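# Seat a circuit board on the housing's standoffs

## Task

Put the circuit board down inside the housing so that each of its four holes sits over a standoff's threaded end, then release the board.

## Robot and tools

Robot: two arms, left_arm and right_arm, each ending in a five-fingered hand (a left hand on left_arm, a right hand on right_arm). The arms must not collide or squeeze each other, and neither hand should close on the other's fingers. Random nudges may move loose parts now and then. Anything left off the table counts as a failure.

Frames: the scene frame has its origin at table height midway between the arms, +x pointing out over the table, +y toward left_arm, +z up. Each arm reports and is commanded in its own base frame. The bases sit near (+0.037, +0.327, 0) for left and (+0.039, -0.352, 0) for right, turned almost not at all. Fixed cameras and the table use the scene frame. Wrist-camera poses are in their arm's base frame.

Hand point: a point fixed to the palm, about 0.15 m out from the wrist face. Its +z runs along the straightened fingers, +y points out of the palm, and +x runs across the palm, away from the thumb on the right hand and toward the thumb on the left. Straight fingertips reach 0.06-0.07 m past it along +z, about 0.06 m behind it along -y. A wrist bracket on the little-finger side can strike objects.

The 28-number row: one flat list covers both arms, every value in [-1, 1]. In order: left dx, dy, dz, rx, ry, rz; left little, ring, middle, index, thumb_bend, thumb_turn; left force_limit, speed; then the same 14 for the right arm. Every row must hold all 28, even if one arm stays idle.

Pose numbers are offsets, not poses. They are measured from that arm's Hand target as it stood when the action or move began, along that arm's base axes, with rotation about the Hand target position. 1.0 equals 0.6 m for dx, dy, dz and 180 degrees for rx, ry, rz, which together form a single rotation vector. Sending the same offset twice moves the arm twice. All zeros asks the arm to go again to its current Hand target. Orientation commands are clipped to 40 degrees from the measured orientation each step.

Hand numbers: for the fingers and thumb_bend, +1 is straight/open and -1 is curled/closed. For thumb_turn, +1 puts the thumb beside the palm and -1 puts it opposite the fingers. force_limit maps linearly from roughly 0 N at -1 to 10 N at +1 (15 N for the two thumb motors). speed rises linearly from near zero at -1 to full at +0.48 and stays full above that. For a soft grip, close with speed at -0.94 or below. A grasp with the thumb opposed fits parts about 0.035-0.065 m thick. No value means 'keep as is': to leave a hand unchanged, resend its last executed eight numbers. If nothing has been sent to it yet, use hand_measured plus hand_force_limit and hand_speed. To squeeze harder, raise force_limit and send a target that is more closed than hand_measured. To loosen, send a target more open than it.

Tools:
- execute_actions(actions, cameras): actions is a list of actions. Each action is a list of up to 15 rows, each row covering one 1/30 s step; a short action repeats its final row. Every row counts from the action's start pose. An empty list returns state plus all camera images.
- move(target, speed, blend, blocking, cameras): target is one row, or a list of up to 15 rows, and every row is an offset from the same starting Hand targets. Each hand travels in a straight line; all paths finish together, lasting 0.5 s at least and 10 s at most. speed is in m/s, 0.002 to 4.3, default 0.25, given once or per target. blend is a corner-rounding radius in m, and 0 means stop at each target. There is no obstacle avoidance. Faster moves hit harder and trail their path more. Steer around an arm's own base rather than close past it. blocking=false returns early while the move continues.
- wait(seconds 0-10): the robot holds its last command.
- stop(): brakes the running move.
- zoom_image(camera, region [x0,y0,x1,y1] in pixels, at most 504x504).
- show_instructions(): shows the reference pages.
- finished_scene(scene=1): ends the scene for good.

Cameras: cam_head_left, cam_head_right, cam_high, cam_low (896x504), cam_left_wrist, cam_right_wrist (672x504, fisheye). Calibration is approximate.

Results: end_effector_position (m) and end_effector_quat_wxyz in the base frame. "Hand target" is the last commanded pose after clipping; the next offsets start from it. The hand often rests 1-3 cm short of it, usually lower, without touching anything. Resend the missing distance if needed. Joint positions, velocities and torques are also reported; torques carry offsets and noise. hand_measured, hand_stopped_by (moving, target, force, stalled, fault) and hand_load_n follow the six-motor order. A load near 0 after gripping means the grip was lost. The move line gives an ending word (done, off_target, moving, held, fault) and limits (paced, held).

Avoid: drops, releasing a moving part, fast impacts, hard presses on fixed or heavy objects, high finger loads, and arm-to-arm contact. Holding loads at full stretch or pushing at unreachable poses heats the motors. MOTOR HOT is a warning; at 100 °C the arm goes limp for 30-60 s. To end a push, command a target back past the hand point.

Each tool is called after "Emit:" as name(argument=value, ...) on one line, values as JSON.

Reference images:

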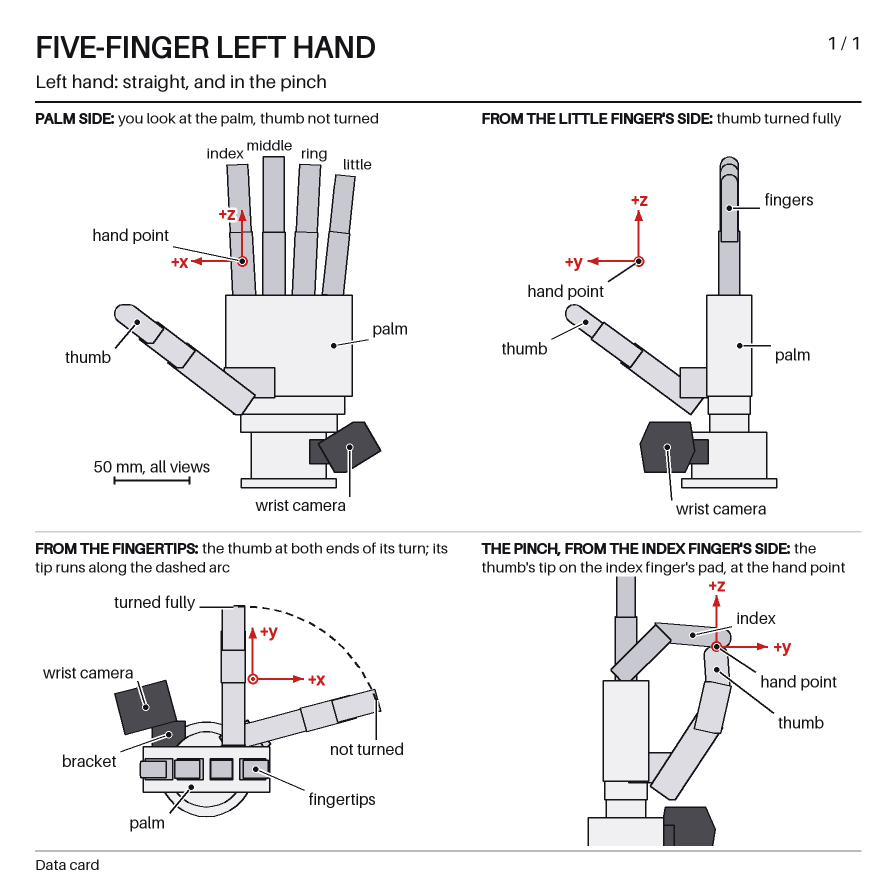

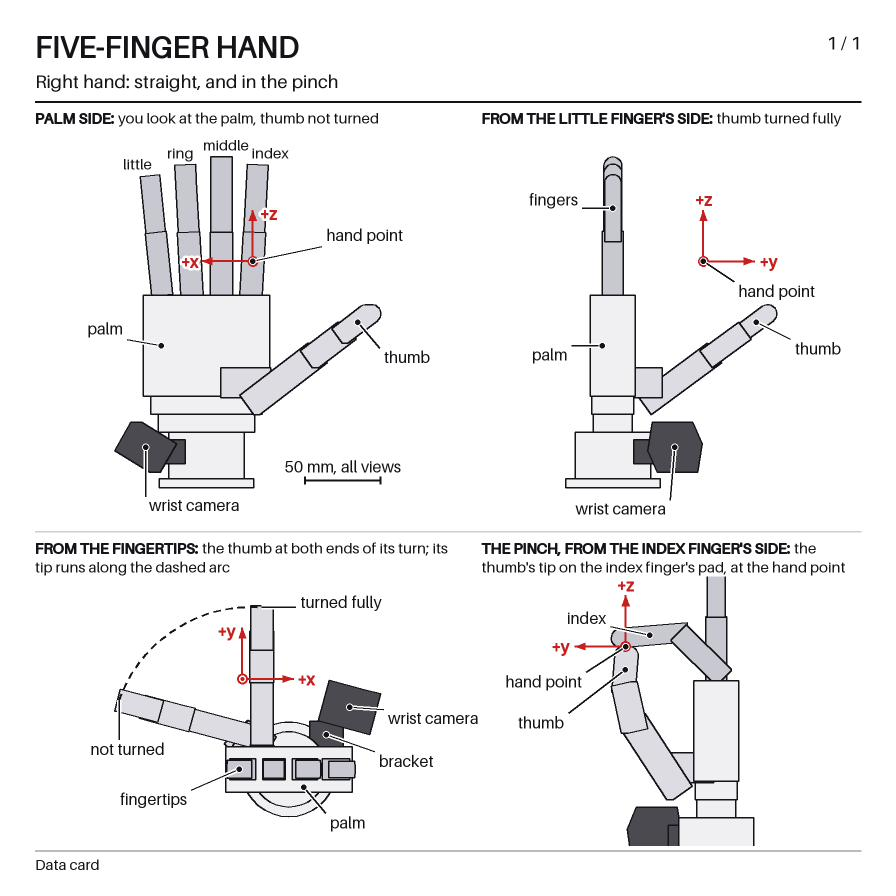

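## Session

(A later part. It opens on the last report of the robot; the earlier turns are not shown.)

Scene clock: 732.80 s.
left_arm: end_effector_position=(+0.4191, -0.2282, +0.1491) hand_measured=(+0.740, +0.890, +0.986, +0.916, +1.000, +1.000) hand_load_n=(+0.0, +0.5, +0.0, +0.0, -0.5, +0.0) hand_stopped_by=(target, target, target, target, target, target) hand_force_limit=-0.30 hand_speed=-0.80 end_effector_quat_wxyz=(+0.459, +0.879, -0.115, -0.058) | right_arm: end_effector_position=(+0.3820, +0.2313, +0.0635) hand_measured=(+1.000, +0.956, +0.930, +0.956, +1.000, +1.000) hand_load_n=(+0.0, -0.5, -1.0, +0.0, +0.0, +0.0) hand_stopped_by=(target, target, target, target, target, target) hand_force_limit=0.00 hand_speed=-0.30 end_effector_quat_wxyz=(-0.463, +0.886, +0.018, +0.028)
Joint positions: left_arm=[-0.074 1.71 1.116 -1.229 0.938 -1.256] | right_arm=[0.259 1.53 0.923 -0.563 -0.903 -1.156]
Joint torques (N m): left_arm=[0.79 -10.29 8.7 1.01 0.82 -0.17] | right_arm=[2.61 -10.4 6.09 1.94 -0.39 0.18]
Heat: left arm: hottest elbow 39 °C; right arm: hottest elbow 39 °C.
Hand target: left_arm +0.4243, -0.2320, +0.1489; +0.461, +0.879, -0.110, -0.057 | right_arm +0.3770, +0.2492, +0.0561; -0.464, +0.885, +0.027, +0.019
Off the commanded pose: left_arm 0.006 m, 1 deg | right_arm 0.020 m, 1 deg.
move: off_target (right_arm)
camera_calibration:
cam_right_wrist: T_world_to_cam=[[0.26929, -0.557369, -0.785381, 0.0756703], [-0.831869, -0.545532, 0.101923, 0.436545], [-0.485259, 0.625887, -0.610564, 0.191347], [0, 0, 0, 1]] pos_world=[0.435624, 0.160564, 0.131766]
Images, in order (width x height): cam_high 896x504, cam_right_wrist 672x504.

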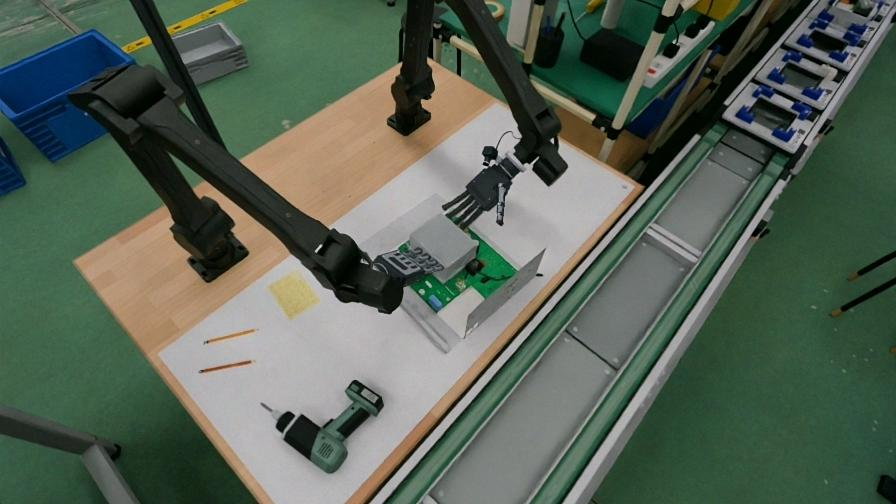

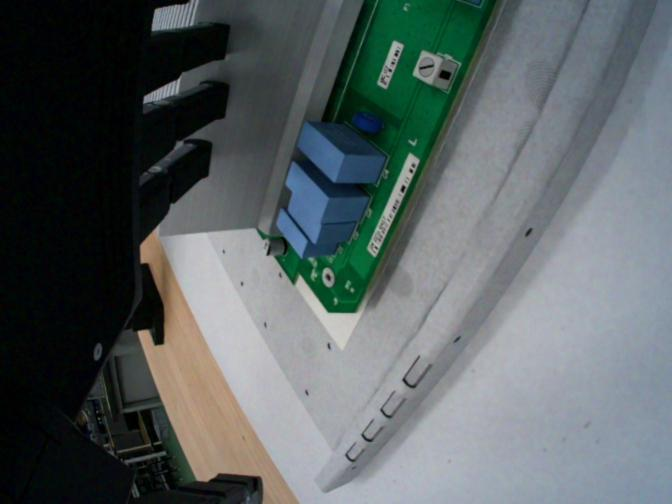

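Emit:
move(target=[0.0, 0.0, 0.0, 0,0,0, 0.74,0.89,0.985,0.915,1,1,-0.3,-0.8, 0,0.006,0,0,0,0.0, 1,0.955,0.93,0.955,1,1,0,-0.3], speed=0.03, cameras=["cam_high", "cam_right_wrist"])

Emit:
zoom_image(camera="cam_high", region=[438, 290, 458, 310])

Scene clock: 741.03 s.
left_arm: end_effector_position=(+0.4192, -0.2282, +0.1491) hand_measured=(+0.740, +0.890, +0.986, +0.916, +1.000, +1.000) hand_load_n=(+0.0, +0.5, +0.0, +0.0, +0.0, +0.0) hand_stopped_by=(target, target, target, target, target, target) hand_force_limit=-0.30 hand_speed=-0.80 end_effector_quat_wxyz=(+0.459, +0.879, -0.114, -0.058) | right_arm: end_effector_position=(+0.3826, +0.2345, +0.0636) hand_measured=(+1.000, +0.956, +0.930, +0.956, +1.000, +1.000) hand_load_n=(+0.0, -0.5, -0.5, +0.0, +0.0, -0.5) hand_stopped_by=(target, target, target, target, target, target) hand_force_limit=0.00 hand_speed=-0.30 end_effector_quat_wxyz=(-0.462, +0.886, +0.018, +0.029)
Joint positions: left_arm=[-0.074 1.71 1.116 -1.229 0.938 -1.258] | right_arm=[0.267 1.53 0.923 -0.551 -0.897 -1.143]
Joint torques (N m): left_arm=[0.85 -10.34 8.72 1.01 0.81 -0.16] | right_arm=[2.26 -10.05 6.27 1.91 -0.48 0.18]
Heat: left arm: hottest elbow 39 °C; right arm: hottest elbow 38 °C.
Hand target: left_arm +0.4243, -0.2320, +0.1489; +0.461, +0.879, -0.110, -0.057 | right_arm +0.3770, +0.2528, +0.0561; -0.464, +0.885, +0.027, +0.019
Off the commanded pose: left_arm 0.006 m, 1 deg | right_arm 0.021 m, 2 deg.
move: off_target (right_arm)
camera_calibration:
cam_right_wrist: T_world_to_cam=[[0.26954, -0.559397, -0.783852, 0.0776298], [-0.833304, -0.543455, 0.101293, 0.438879], [-0.482652, 0.625884, -0.612631, 0.188809], [0, 0, 0, 1]] pos_world=[0.435925, 0.163764, 0.132065]
Images, in order (width x height): cam_high 896x504, cam_right_wrist 672x504.

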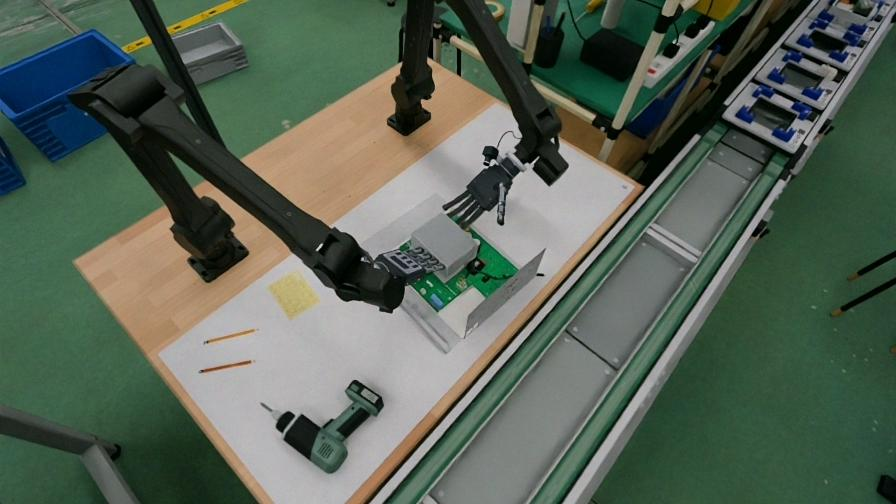

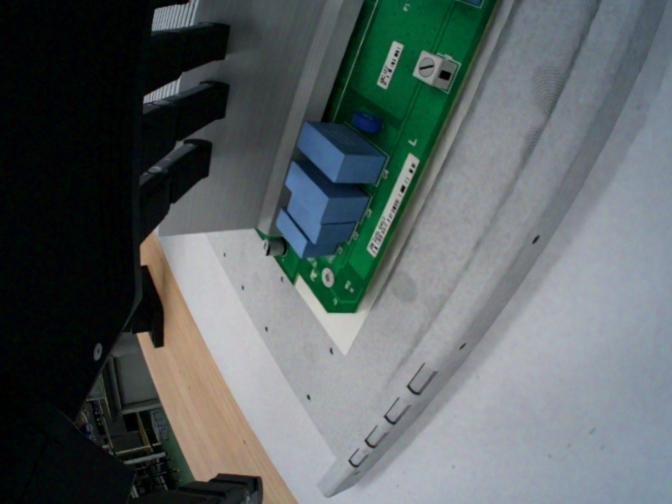

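Scaled by 25.200.

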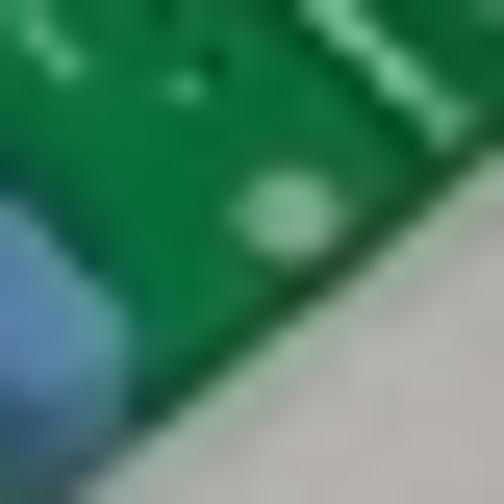

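Emit:
move(target=[[0.0, 0.067, 0.0, 0,0,0, 0.74,0.89,0.985,0.915,1,1,-0.3,-0.8, 0,-0.10,0.0,0,0,0.0, 1,0.955,0.93,0.955,1,1,0,-0.3],[0.0, 0.067, 0.2, 0,0,0, 0.74,0.89,0.985,0.915,1,1,-0.3,-0.8, -0.05,-0.20,0.10,0,0,0.0, 1,0.955,0.93,0.955,1,1,0,-0.3],[0.004, -0.0837, 0.2, 0.3057,-0.0378,0.073, 1,1,1,1,1,1,-0.3,-0.4, -0.05,-0.20,0.10,0,0,0.0, 1,0.955,0.93,0.955,1,1,0,-0.3]], speed=[0.06, 0.15, 0.2], cameras=["cam_high", "cam_head_left", "cam_left_wrist"])

Emit:
zoom_image(camera="cam_high", region=[438, 290, 458, 310])

Emit:
zoom_image(camera="cam_high", region=[384, 246, 408, 270])

Scene clock: 751.73 s.
left_arm: end_effector_position=(+0.4175, -0.2755, +0.2597) hand_measured=(+1.000, +1.000, +1.000, +1.000, +1.000, +1.000) hand_load_n=(+0.0, +0.0, +0.0, +0.0, +0.0, +0.0) hand_stopped_by=(target, target, target, target, target, target) hand_force_limit=-0.30 hand_speed=-0.40 end_effector_quat_wxyz=(-0.001, +1.000, -0.010, -0.004) | right_arm: end_effector_position=(+0.3305, +0.1360, +0.0997) hand_measured=(+1.000, +0.956, +0.930, +0.956, +1.000, +1.000) hand_load_n=(+0.0, +0.0, +0.0, +0.0, +0.0, +0.0) hand_stopped_by=(target, target, target, target, target, target) hand_force_limit=0.00 hand_speed=-0.30 end_effector_quat_wxyz=(-0.460, +0.888, +0.011, -0.008)
Joint positions: left_arm=[-0.504 1.503 1.543 -1.619 0.001 -2.056] | right_arm=[0.036 1.41 0.918 -1.069 -0.957 -1.555]
Joint torques (N m): left_arm=[0.97 -8.35 14.32 -0.12 -0.18 -0.17] | right_arm=[-2.08 -10.93 9.05 -0.2 -0.83 -0.28]
Heat: left arm: hottest elbow 39 °C; right arm: hottest elbow 38 °C.
Hand target: left_arm +0.4267, -0.2822, +0.2689; +0.000, +1.000, +0.000, +0.000 | right_arm +0.3470, +0.1327, +0.1160; -0.464, +0.885, +0.027, +0.019
Off the commanded pose: left_arm 0.015 m, 1 deg | right_arm 0.023 m, 4 deg.
move: off_target (left_arm, right_arm); target 3's new numbers were sent with left_arm's hand 0.015 m and 1 deg from that target
camera_calibration:
cam_left_wrist: T_world_to_cam=[[0.308904, 0.950607, 0.0304245, 0.121732], [0.795345, -0.275728, 0.539816, -0.550457], [0.521541, -0.142553, -0.841233, 0.0800456], [0, 0, 0, 1]] pos_world=[0.358453, -0.256085, 0.360779]
Images, in order (width x height): cam_head_left 896x504, cam_high 896x504, cam_left_wrist 672x504.

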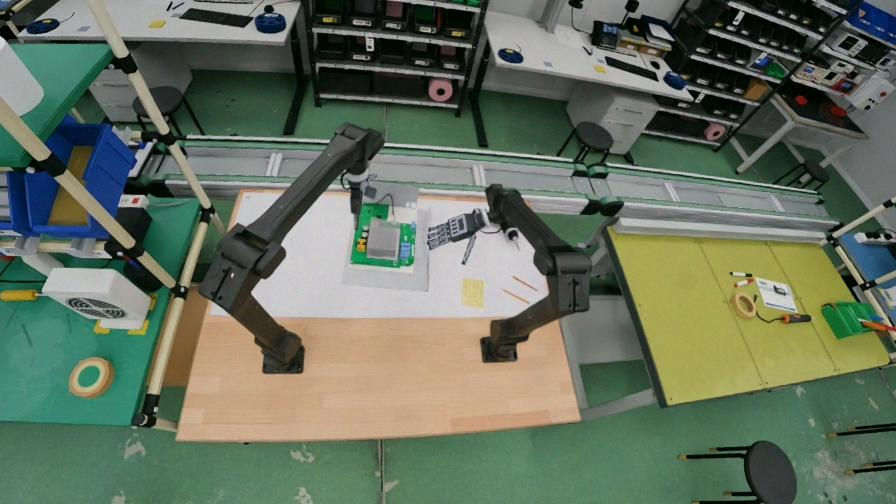

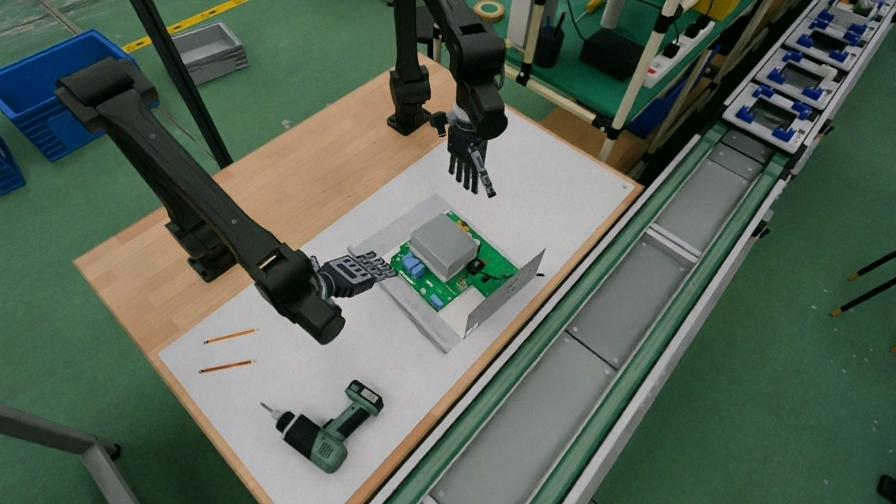

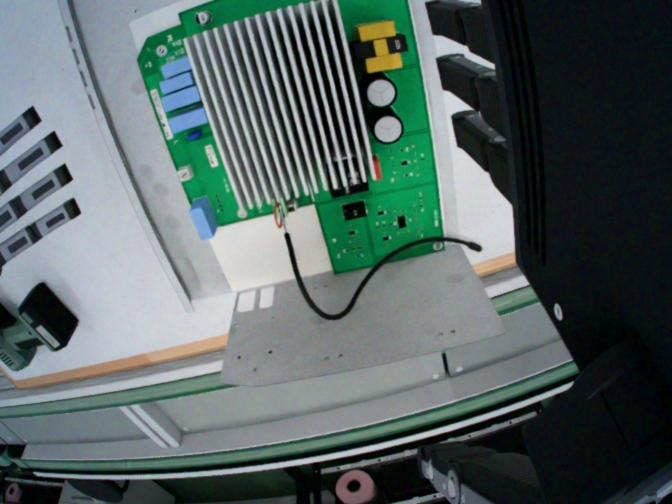

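Scaled by 25.200.

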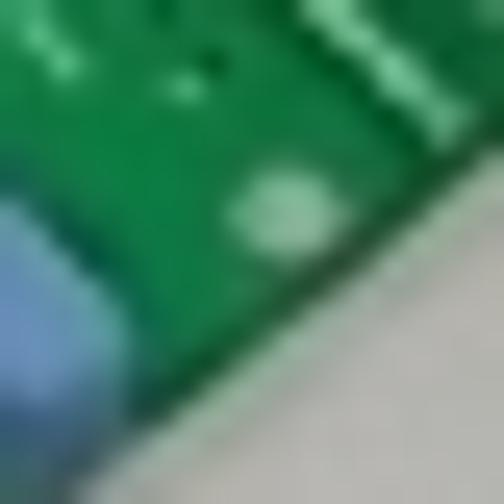

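Scaled by 21.000.

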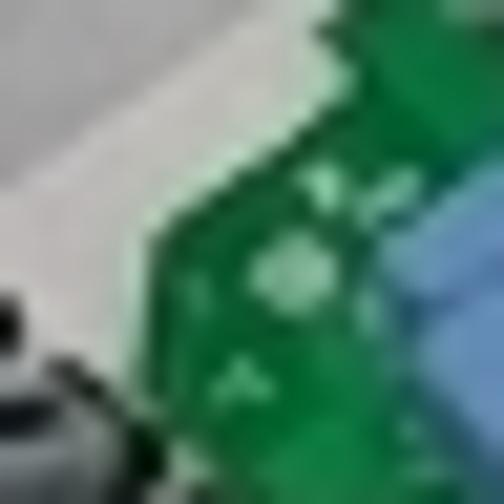

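Emit:
zoom_image(camera="cam_left_wrist", region=[428, 236, 448, 254])

Emit:
zoom_image(camera="cam_left_wrist", region=[233, 203, 253, 221])

Emit:
zoom_image(camera="cam_left_wrist", region=[152, 40, 172, 58])

Scaled by 25.200 from the camera's 672x504 image, which has a finer 960x720 frame.

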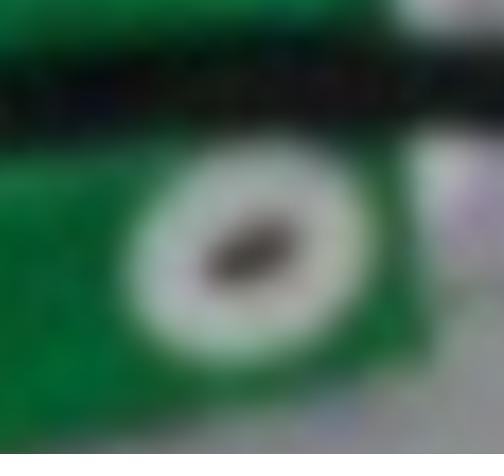

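Scaled by 25.200 from the camera's 672x504 image, which has a finer 960x720 frame.

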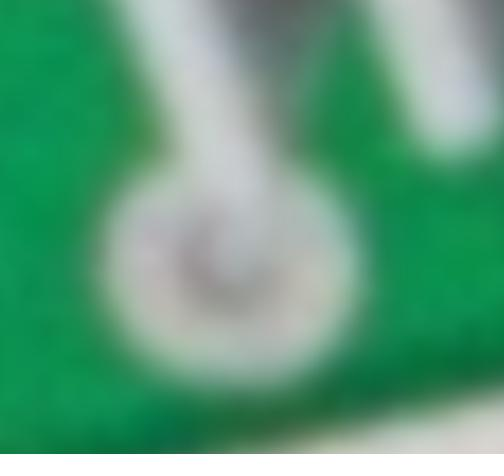

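Scaled by 25.200 from the camera's 672x504 image, which has a finer 960x720 frame.

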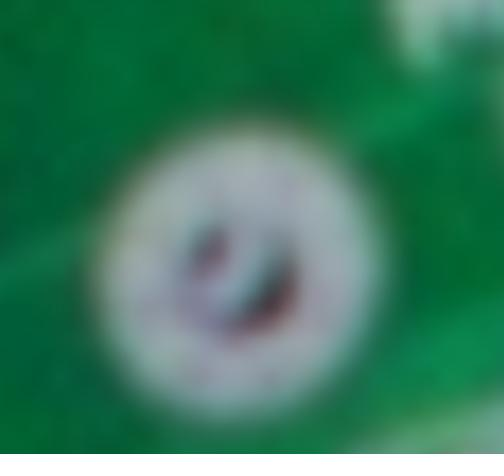

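Emit:
move(target=[[0.0, 0.0, -0.225, 0,0,0, 1,1,1,1,1,1,-0.3,-0.8, 0,0,0.0,0,0,0.0, 1,0.955,0.93,0.955,1,1,0,-0.3]], speed=0.12, cameras=["cam_high", "cam_head_left", "cam_left_wrist"])

Emit:
zoom_image(camera="cam_high", region=[410, 170, 530, 290])

Emit:
zoom_image(camera="cam_left_wrist", region=[300, 0, 500, 160])

Scene clock: 754.37 s.
left_arm: end_effector_position=(+0.4214, -0.2777, +0.1421) hand_measured=(+1.000, +1.000, +1.000, +1.000, +1.000, +1.000) hand_load_n=(+0.5, +0.0, +0.0, +0.0, +0.0, +0.0) hand_stopped_by=(target, target, target, target, target, target) hand_force_limit=-0.30 hand_speed=-0.80 end_effector_quat_wxyz=(-0.001, +1.000, -0.010, -0.002) | right_arm: end_effector_position=(+0.3305, +0.1360, +0.0997) hand_measured=(+1.000, +0.956, +0.930, +0.956, +1.000, +1.000) hand_load_n=(+0.0, +0.0, +0.0, +0.0, +0.0, -0.5) hand_stopped_by=(target, target, target, target, target, target) hand_force_limit=0.00 hand_speed=-0.30 end_effector_quat_wxyz=(-0.460, +0.888, +0.011, -0.008)
Joint positions: left_arm=[-0.504 1.546 1.28 -1.309 0.001 -2.056] | right_arm=[0.036 1.41 0.918 -1.069 -0.957 -1.555]
Joint torques (N m): left_arm=[0.91 -8.82 9.74 1.5 -0.18 -0.17] | right_arm=[-1.85 -10.7 9.17 -0.23 -0.83 -0.28]
Heat: left arm: hottest elbow 39 °C; right arm: hottest elbow 38 °C.
Hand target: left_arm +0.4267, -0.2822, +0.1338; +0.000, +1.000, +0.000, +0.000 | right_arm +0.3470, +0.1327, +0.1160; -0.464, +0.885, +0.027, +0.019
Off the commanded pose: left_arm 0.011 m, 1 deg | right_arm 0.023 m, 4 deg.
move: off_target (left_arm, right_arm)
camera_calibration:
cam_left_wrist: T_world_to_cam=[[0.308762, 0.950677, 0.0296475, 0.126366], [0.79351, -0.274652, 0.543054, -0.490062], [0.524412, -0.144149, -0.839174, -0.0232564], [0, 0, 0, 1]] pos_world=[0.362048, -0.258083, 0.242867]
Images, in order (width x height): cam_head_left 896x504, cam_high 896x504, cam_left_wrist 672x504.

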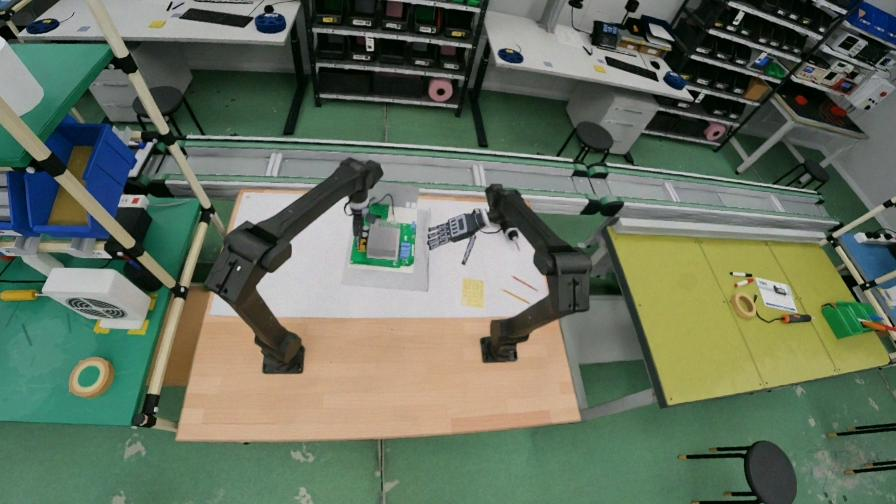

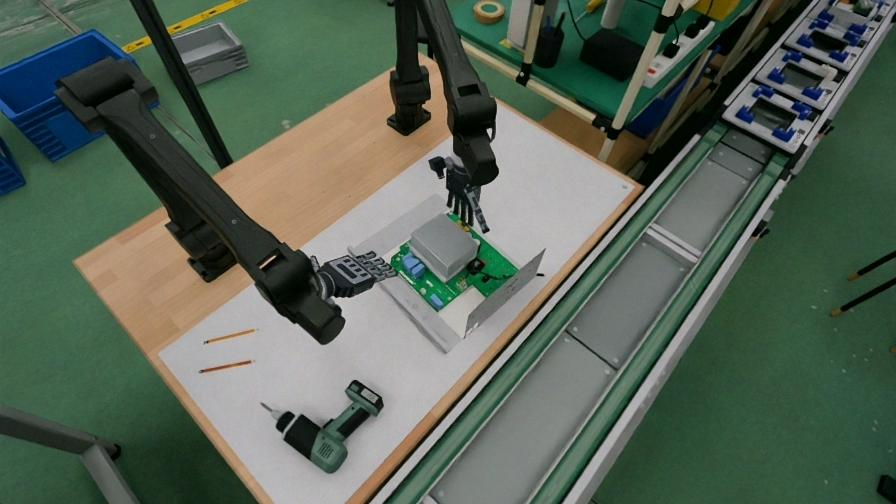

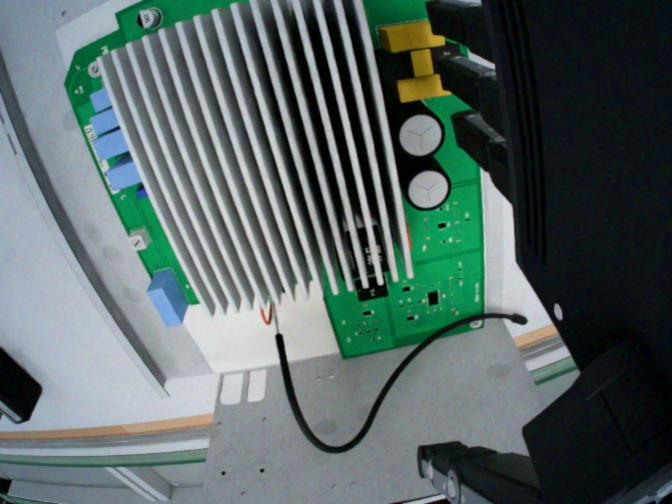

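Scaled by 4.200.

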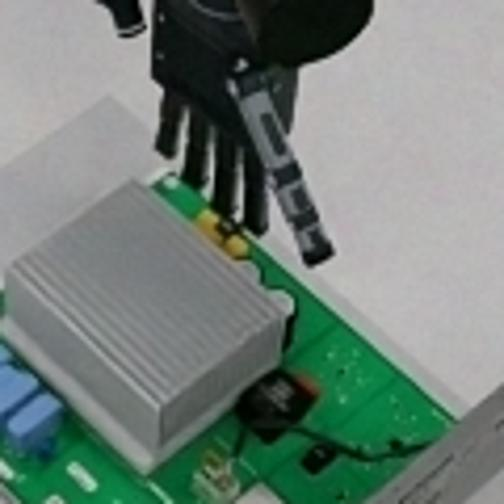

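Scaled by 2.520 from the camera's 672x504 image, which has a finer 960x720 frame.

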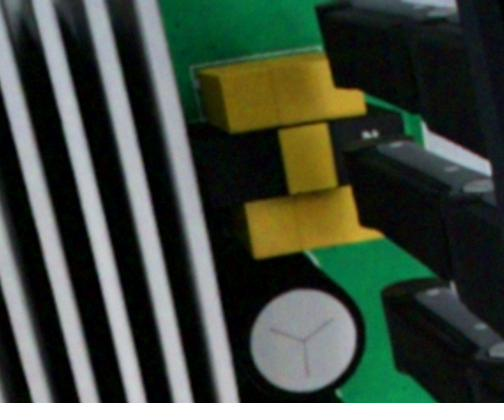

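Emit:
move(target=[[0.0, -0.035, 0.0, 0,0,0, 1,1,1,1,1,1,-0.3,-0.8, 0,0,0.0,0,0,0.0, 1,0.955,0.93,0.955,1,1,0,-0.3]], speed=0.05, cameras=["cam_high", "cam_left_wrist"])

Emit:
zoom_image(camera="cam_left_wrist", region=[300, 0, 500, 160])

Emit:
zoom_image(camera="cam_high", region=[410, 170, 530, 290])

Scene clock: 756.00 s.
left_arm: end_effector_position=(+0.4133, -0.2908, +0.1302) hand_measured=(+1.000, +1.000, +1.000, +1.000, +1.000, +1.000) hand_load_n=(+0.0, +0.0, +0.0, +0.0, +0.0, +0.0) hand_stopped_by=(target, target, target, target, target, target) hand_force_limit=-0.30 hand_speed=-0.80 end_effector_quat_wxyz=(-0.006, +1.000, -0.018, -0.013) | right_arm: end_effector_position=(+0.3305, +0.1360, +0.0997) hand_measured=(+1.000, +0.956, +0.930, +0.956, +1.000, +1.000) hand_load_n=(+0.0, +0.0, +0.0, -0.5, +0.0, +0.0) hand_stopped_by=(target, target, target, target, target, target) hand_force_limit=0.00 hand_speed=-0.30 end_effector_quat_wxyz=(-0.460, +0.888, +0.011, -0.008)
Joint positions: left_arm=[-0.536 1.571 1.28 -1.309 0.003 -2.071] | right_arm=[0.036 1.41 0.918 -1.069 -0.957 -1.555]
Joint torques (N m): left_arm=[0.79 -8.94 12.4 1.28 0.07 -0.17] | right_arm=[-1.9 -10.81 9.09 -0.18 -0.82 -0.26]
Heat: left arm: hottest elbow 39 °C; right arm: hottest elbow 38 °C.
Hand target: left_arm +0.4266, -0.3032, +0.1338; +0.000, +1.000, +0.000, +0.000 | right_arm +0.3470, +0.1327, +0.1160; -0.464, +0.885, +0.027, +0.019
Off the commanded pose: left_arm 0.019 m, 3 deg | right_arm 0.023 m, 4 deg.
joint sent to its limit (left arm) — joint 6 (wrist roll), lower limit. The joint targets still meet the commanded pose.
move: off_target (left_arm, right_arm)
camera_calibration:
cam_left_wrist: T_world_to_cam=[[0.324896, 0.945163, 0.0333083, 0.132877], [0.800658, -0.293627, 0.522236, -0.48665], [0.503379, -0.143004, -0.85215, -0.0201649], [0, 0, 0, 1]] pos_world=[0.35662, -0.271368, 0.232537]
Images, in order (width x height): cam_high 896x504, cam_left_wrist 672x504.

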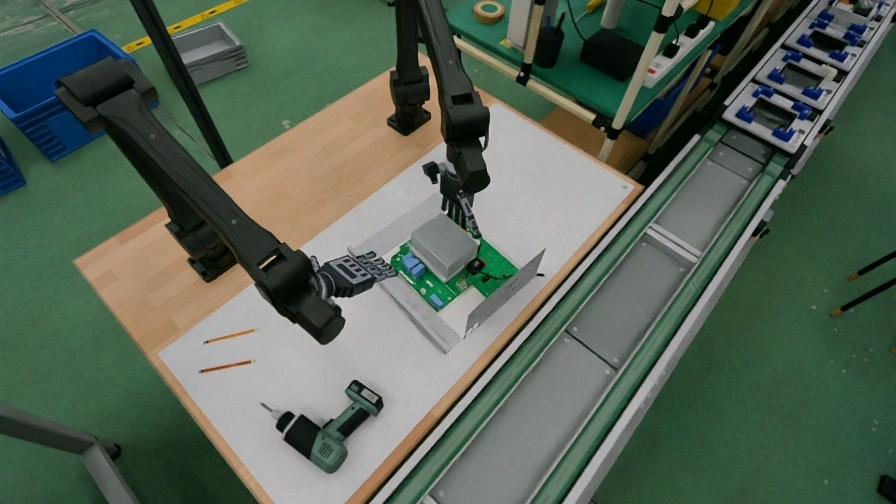

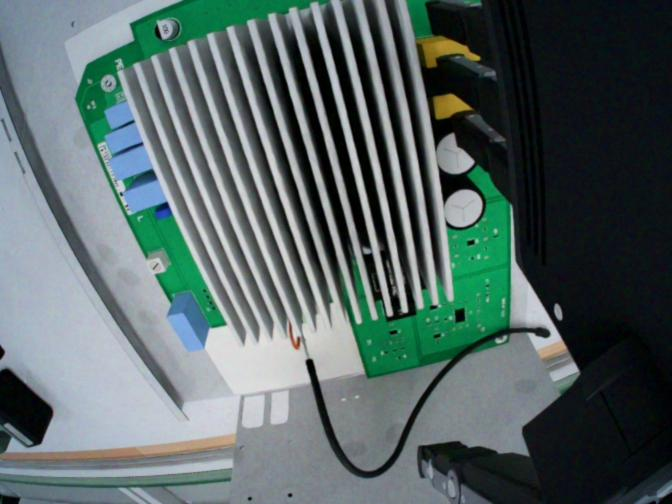

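Scaled by 2.520 from the camera's 672x504 image, which has a finer 960x720 frame.

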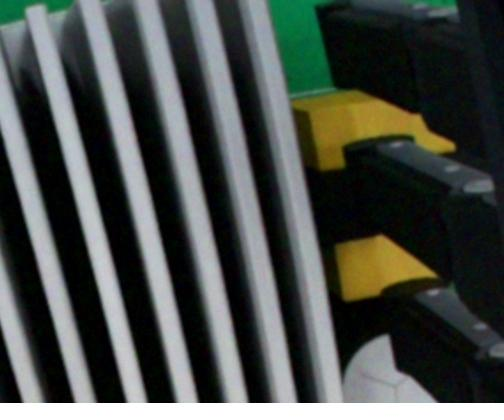

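Scaled by 4.200.

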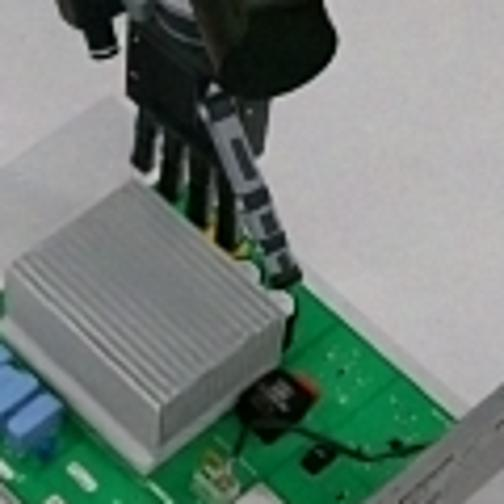

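Emit:
move(target=[[0.03, -0.008, 0.018, 0,0,0, 1,1,1,1,1,1,-0.3,-0.8, 0,0,0.0,0,0,0.0, 1,0.955,0.93,0.955,1,1,0,-0.3]], speed=0.05, cameras=["cam_high", "cam_left_wrist"])

Emit:
zoom_image(camera="cam_left_wrist", region=[340, 0, 540, 160])

Scene clock: 757.90 s.
left_arm: end_effector_position=(+0.4326, -0.3023, +0.1381) hand_measured=(+1.000, +1.000, +1.000, +1.000, +1.000, +1.000) hand_load_n=(+0.0, +0.0, +0.0, +0.0, +0.0, +0.0) hand_stopped_by=(target, target, target, target, target, target) hand_force_limit=-0.30 hand_speed=-0.80 end_effector_quat_wxyz=(+0.000, +1.000, -0.018, -0.002) | right_arm: end_effector_position=(+0.3305, +0.1360, +0.0997) hand_measured=(+1.000, +0.956, +0.930, +0.956, +1.000, +1.000) hand_load_n=(+0.0, +0.0, +0.0, +0.0, +0.0, -0.5) hand_stopped_by=(target, target, target, target, target, target) hand_force_limit=0.00 hand_speed=-0.30 end_effector_quat_wxyz=(-0.460, +0.888, +0.011, -0.008)
Joint positions: left_arm=[-0.536 1.605 1.34 -1.309 0.003 -2.071] | right_arm=[0.036 1.41 0.918 -1.069 -0.957 -1.555]
Joint torques (N m): left_arm=[1.44 -9.35 13.76 -0.16 -0.06 -0.17] | right_arm=[-1.9 -10.93 9.02 -0.29 -0.85 -0.26]
Heat: left arm: hottest elbow 40 °C; right arm: hottest elbow 38 °C.
Hand target: left_arm +0.4447, -0.3080, +0.1447; +0.000, +1.000, +0.000, +0.000 | right_arm +0.3470, +0.1327, +0.1160; -0.464, +0.885, +0.027, +0.019
Off the commanded pose: left_arm 0.015 m, 2 deg | right_arm 0.023 m, 4 deg.
joint sent to its limit (left arm) — joint 6 (wrist roll), lower limit. The joint targets still meet the commanded pose.
move: off_target (left_arm, right_arm)
camera_calibration:
cam_left_wrist: T_world_to_cam=[[0.324211, 0.945565, 0.0281913, 0.138271], [0.789161, -0.286777, 0.543124, -0.505325], [0.521643, -0.153839, -0.839179, -0.0376457], [0, 0, 0, 1]] pos_world=[0.373591, -0.281451, 0.238964]
Images, in order (width x height): cam_high 896x504, cam_left_wrist 672x504.

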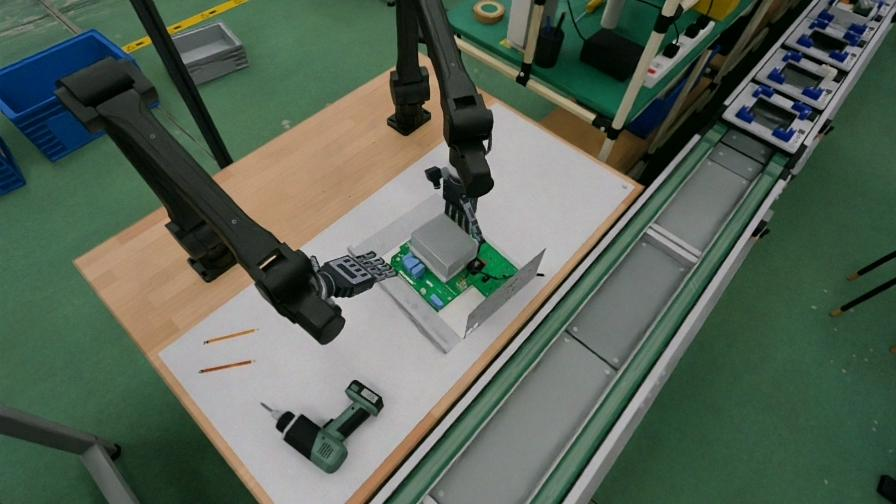

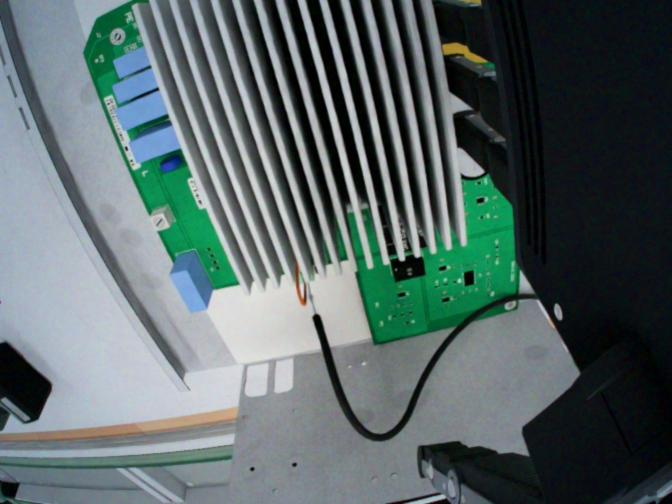

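Scaled by 2.520 from the camera's 672x504 image, which has a finer 960x720 frame.

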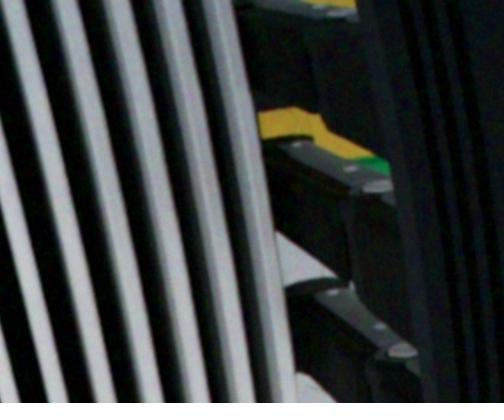

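Emit:
move(target=[[0.0, 0.0, 0.0, 0,0,0, 0.95,0.95,0.95,0.95,1,1,-0.3,-0.8, 0,0,0.0,0,0,0.0, 1,0.955,0.93,0.955,1,1,0,-0.3]], speed=0.05, cameras=["cam_high", "cam_left_wrist"])

Emit:
zoom_image(camera="cam_high", region=[438, 290, 458, 310])

Emit:
zoom_image(camera="cam_left_wrist", region=[340, 0, 540, 160])

Scene clock: 759.13 s.
left_arm: end_effector_position=(+0.4327, -0.3006, +0.1372) hand_measured=(+0.950, +0.950, +0.950, +0.950, +1.000, +1.000) hand_load_n=(+0.0, +0.0, +0.0, +0.0, +0.0, +0.0) hand_stopped_by=(target, target, target, target, target, target) hand_force_limit=-0.30 hand_speed=-0.80 end_effector_quat_wxyz=(-0.003, +1.000, -0.017, -0.003) | right_arm: end_effector_position=(+0.3305, +0.1360, +0.0997) hand_measured=(+1.000, +0.956, +0.930, +0.956, +1.000, +1.000) hand_load_n=(+0.0, +0.0, +0.0, +0.0, +0.0, +0.0) hand_stopped_by=(target, target, target, target, target, target) hand_force_limit=0.00 hand_speed=-0.30 end_effector_quat_wxyz=(-0.460, +0.888, +0.011, -0.008)
Joint positions: left_arm=[-0.535 1.607 1.34 -1.312 -0.002 -2.071] | right_arm=[0.036 1.41 0.918 -1.069 -0.957 -1.555]
Joint torques (N m): left_arm=[1.38 -9.47 13.75 0.01 0.05 -0.17] | right_arm=[-1.85 -10.64 9.07 -0.24 -0.84 -0.23]
Heat: left arm: hottest elbow 40 °C; right arm: hottest elbow 39 °C.
Hand target: left_arm +0.4447, -0.3079, +0.1446; +0.000, +1.000, +0.000, +0.000 | right_arm +0.3470, +0.1327, +0.1160; -0.464, +0.885, +0.027, +0.019
Off the commanded pose: left_arm 0.016 m, 2 deg | right_arm 0.023 m, 4 deg.
joint sent to its limit (left arm) — joint 6 (wrist roll), lower limit. The joint targets still meet the commanded pose.
move: off_target (left_arm, right_arm)
camera_calibration:
cam_left_wrist: T_world_to_cam=[[0.323234, 0.945723, 0.0335824, 0.136414], [0.790144, -0.289248, 0.540377, -0.505234], [0.520761, -0.148133, -0.840753, -0.035864], [0, 0, 0, 1]] pos_world=[0.37379, -0.280461, 0.238283]
Images, in order (width x height): cam_high 896x504, cam_left_wrist 672x504.

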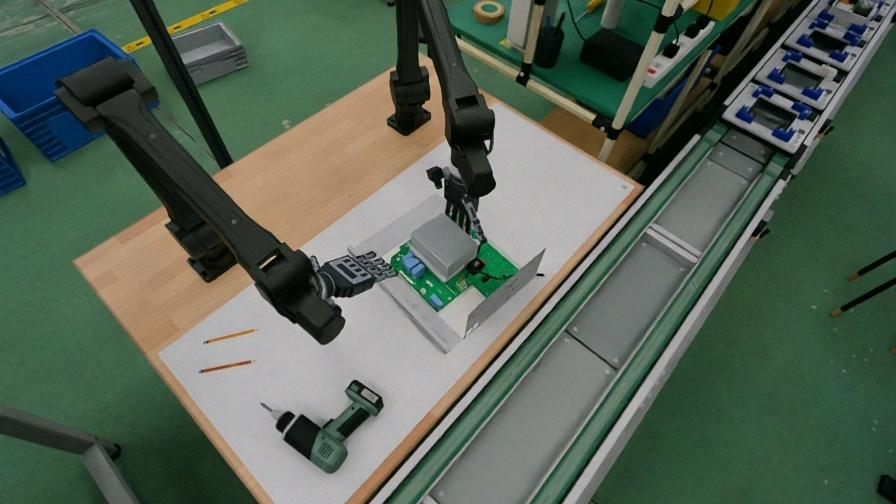

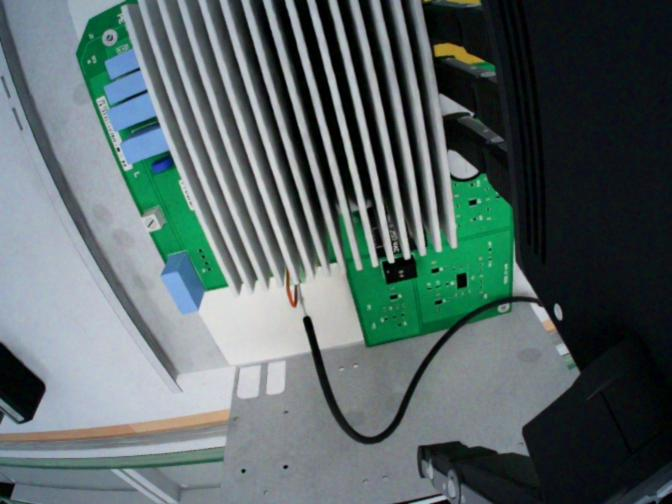

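Scaled by 25.200.

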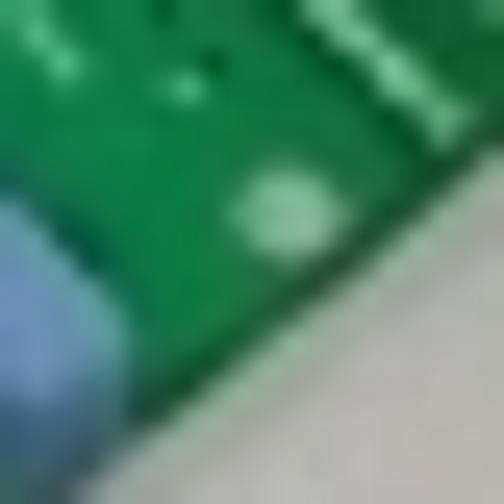

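Scaled by 2.520 from the camera's 672x504 image, which has a finer 960x720 frame.

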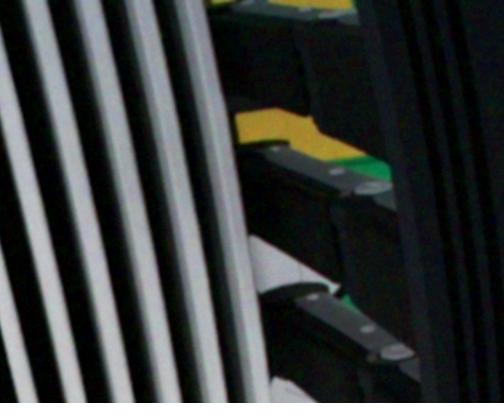

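Emit:
move(target=[[0.0, 0.0, 0.0, 0,0,0, 0.90,0.90,0.90,0.90,1,1,-0.3,-0.8, 0,0,0.0,0,0,0.0, 1,0.955,0.93,0.955,1,1,0,-0.3]], speed=0.05, cameras=["cam_high"])

Emit:
zoom_image(camera="cam_high", region=[438, 290, 458, 310])

Scene clock: 760.17 s.
left_arm: end_effector_position=(+0.4323, -0.2996, +0.1366) hand_measured=(+0.900, +0.900, +0.900, +0.900, +1.000, +1.000) hand_load_n=(+1.5, +0.5, +0.0, +0.0, +0.0, +0.0) hand_stopped_by=(target, target, target, target, target, target) hand_force_limit=-0.30 hand_speed=-0.80 end_effector_quat_wxyz=(-0.004, +1.000, -0.017, -0.004) | right_arm: end_effector_position=(+0.3305, +0.1360, +0.0997) hand_measured=(+1.000, +0.956, +0.930, +0.956, +1.000, +1.000) hand_load_n=(+0.0, +0.0, +0.0, +0.0, +0.0, -0.5) hand_stopped_by=(target, target, target, target, target, target) hand_force_limit=0.00 hand_speed=-0.30 end_effector_quat_wxyz=(-0.460, +0.888, +0.011, -0.008)
Joint positions: left_arm=[-0.534 1.607 1.34 -1.315 -0.004 -2.071] | right_arm=[0.036 1.41 0.918 -1.069 -0.957 -1.555]
Joint torques (N m): left_arm=[1.26 -9.52 13.74 0.1 0.13 -0.17] | right_arm=[-1.61 -10.75 9.07 -0.17 -0.84 -0.26]
Heat: left arm: hottest elbow 40 °C; right arm: hottest elbow 39 °C.
Hand target: left_arm +0.4446, -0.3081, +0.1447; +0.000, +1.000, +0.000, +0.000 | right_arm +0.3470, +0.1327, +0.1160; -0.464, +0.885, +0.027, +0.019
Off the commanded pose: left_arm 0.017 m, 2 deg | right_arm 0.023 m, 4 deg.
joint sent to its limit (left arm) — joint 6 (wrist roll), lower limit. The joint targets still meet the commanded pose.
move: off_target (left_arm, right_arm)
Images, in order (width x height): cam_high 896x504.

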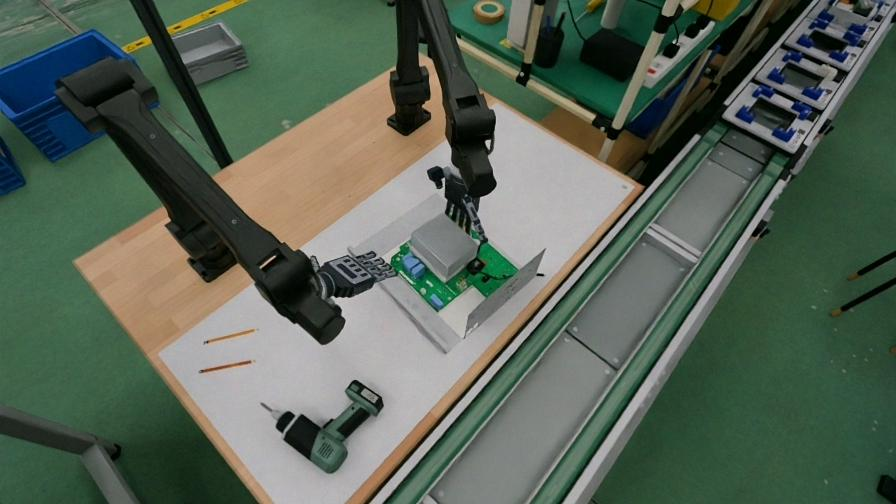

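Scaled by 25.200.

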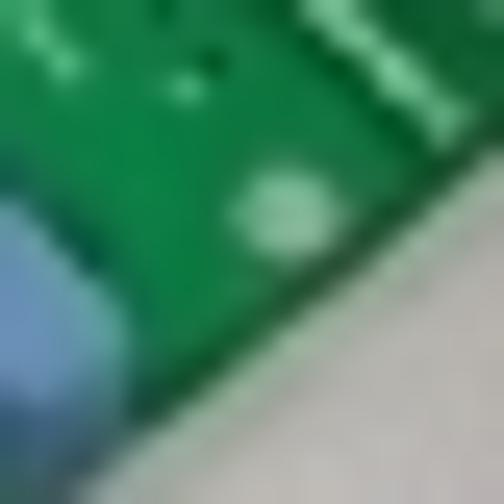

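Emit:
move(target=[[0.0, 0.0, 0.0, 0,0,0, 0.90,0.88,0.86,0.85,1,1,-0.3,-0.8, 0,0,0.0,0,0,0.0, 1,0.955,0.93,0.955,1,1,0,-0.3]], speed=0.05, cameras=["cam_high"])

Emit:
zoom_image(camera="cam_high", region=[438, 290, 458, 310])

Scene clock: 763.63 s.
left_arm: end_effector_position=(+0.4323, -0.2981, +0.1359) hand_measured=(+0.900, +0.880, +0.866, +0.850, +1.000, +1.000) hand_load_n=(+0.0, +0.0, +2.5, +0.0, +0.0, +0.0) hand_stopped_by=(target, target, force, target, target, target) hand_force_limit=-0.30 hand_speed=-0.80 end_effector_quat_wxyz=(-0.007, +1.000, -0.017, -0.005) | right_arm: end_effector_position=(+0.3305, +0.1360, +0.0997) hand_measured=(+1.000, +0.956, +0.930, +0.956, +1.000, +1.000) hand_load_n=(+0.0, +0.0, +0.0, +0.0, +0.0, -0.5) hand_stopped_by=(target, target, target, target, target, target) hand_force_limit=0.00 hand_speed=-0.30 end_effector_quat_wxyz=(-0.460, +0.888, +0.011, -0.008)
Joint positions: left_arm=[-0.533 1.608 1.34 -1.318 -0.008 -2.071] | right_arm=[0.036 1.41 0.918 -1.069 -0.957 -1.555]
Joint torques (N m): left_arm=[1.2 -9.64 13.74 0.18 0.28 -0.17] | right_arm=[-1.79 -10.81 9.03 -0.24 -0.82 -0.28]
Heat: left arm: hottest elbow 40 °C; right arm: hottest elbow 39 °C.
Hand target: left_arm +0.4447, -0.3079, +0.1447; +0.000, +1.000, +0.000, +0.000 | right_arm +0.3470, +0.1327, +0.1160; -0.464, +0.885, +0.027, +0.019
Off the commanded pose: left_arm 0.018 m, 2 deg | right_arm 0.023 m, 4 deg.
joint sent to its limit (left arm) — joint 6 (wrist roll), lower limit. The joint targets still meet the commanded pose.
move: off_target (left_arm, right_arm)
Images, in order (width x height): cam_high 896x504.

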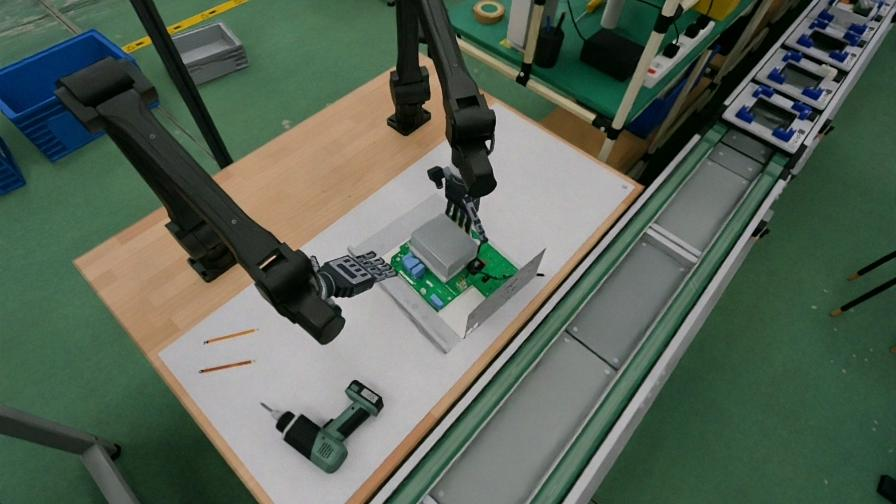

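Scaled by 25.200.

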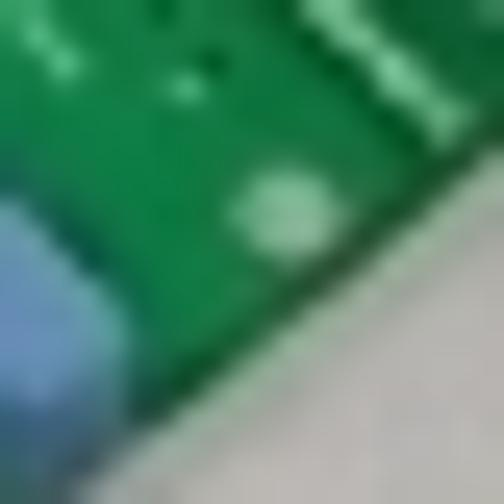

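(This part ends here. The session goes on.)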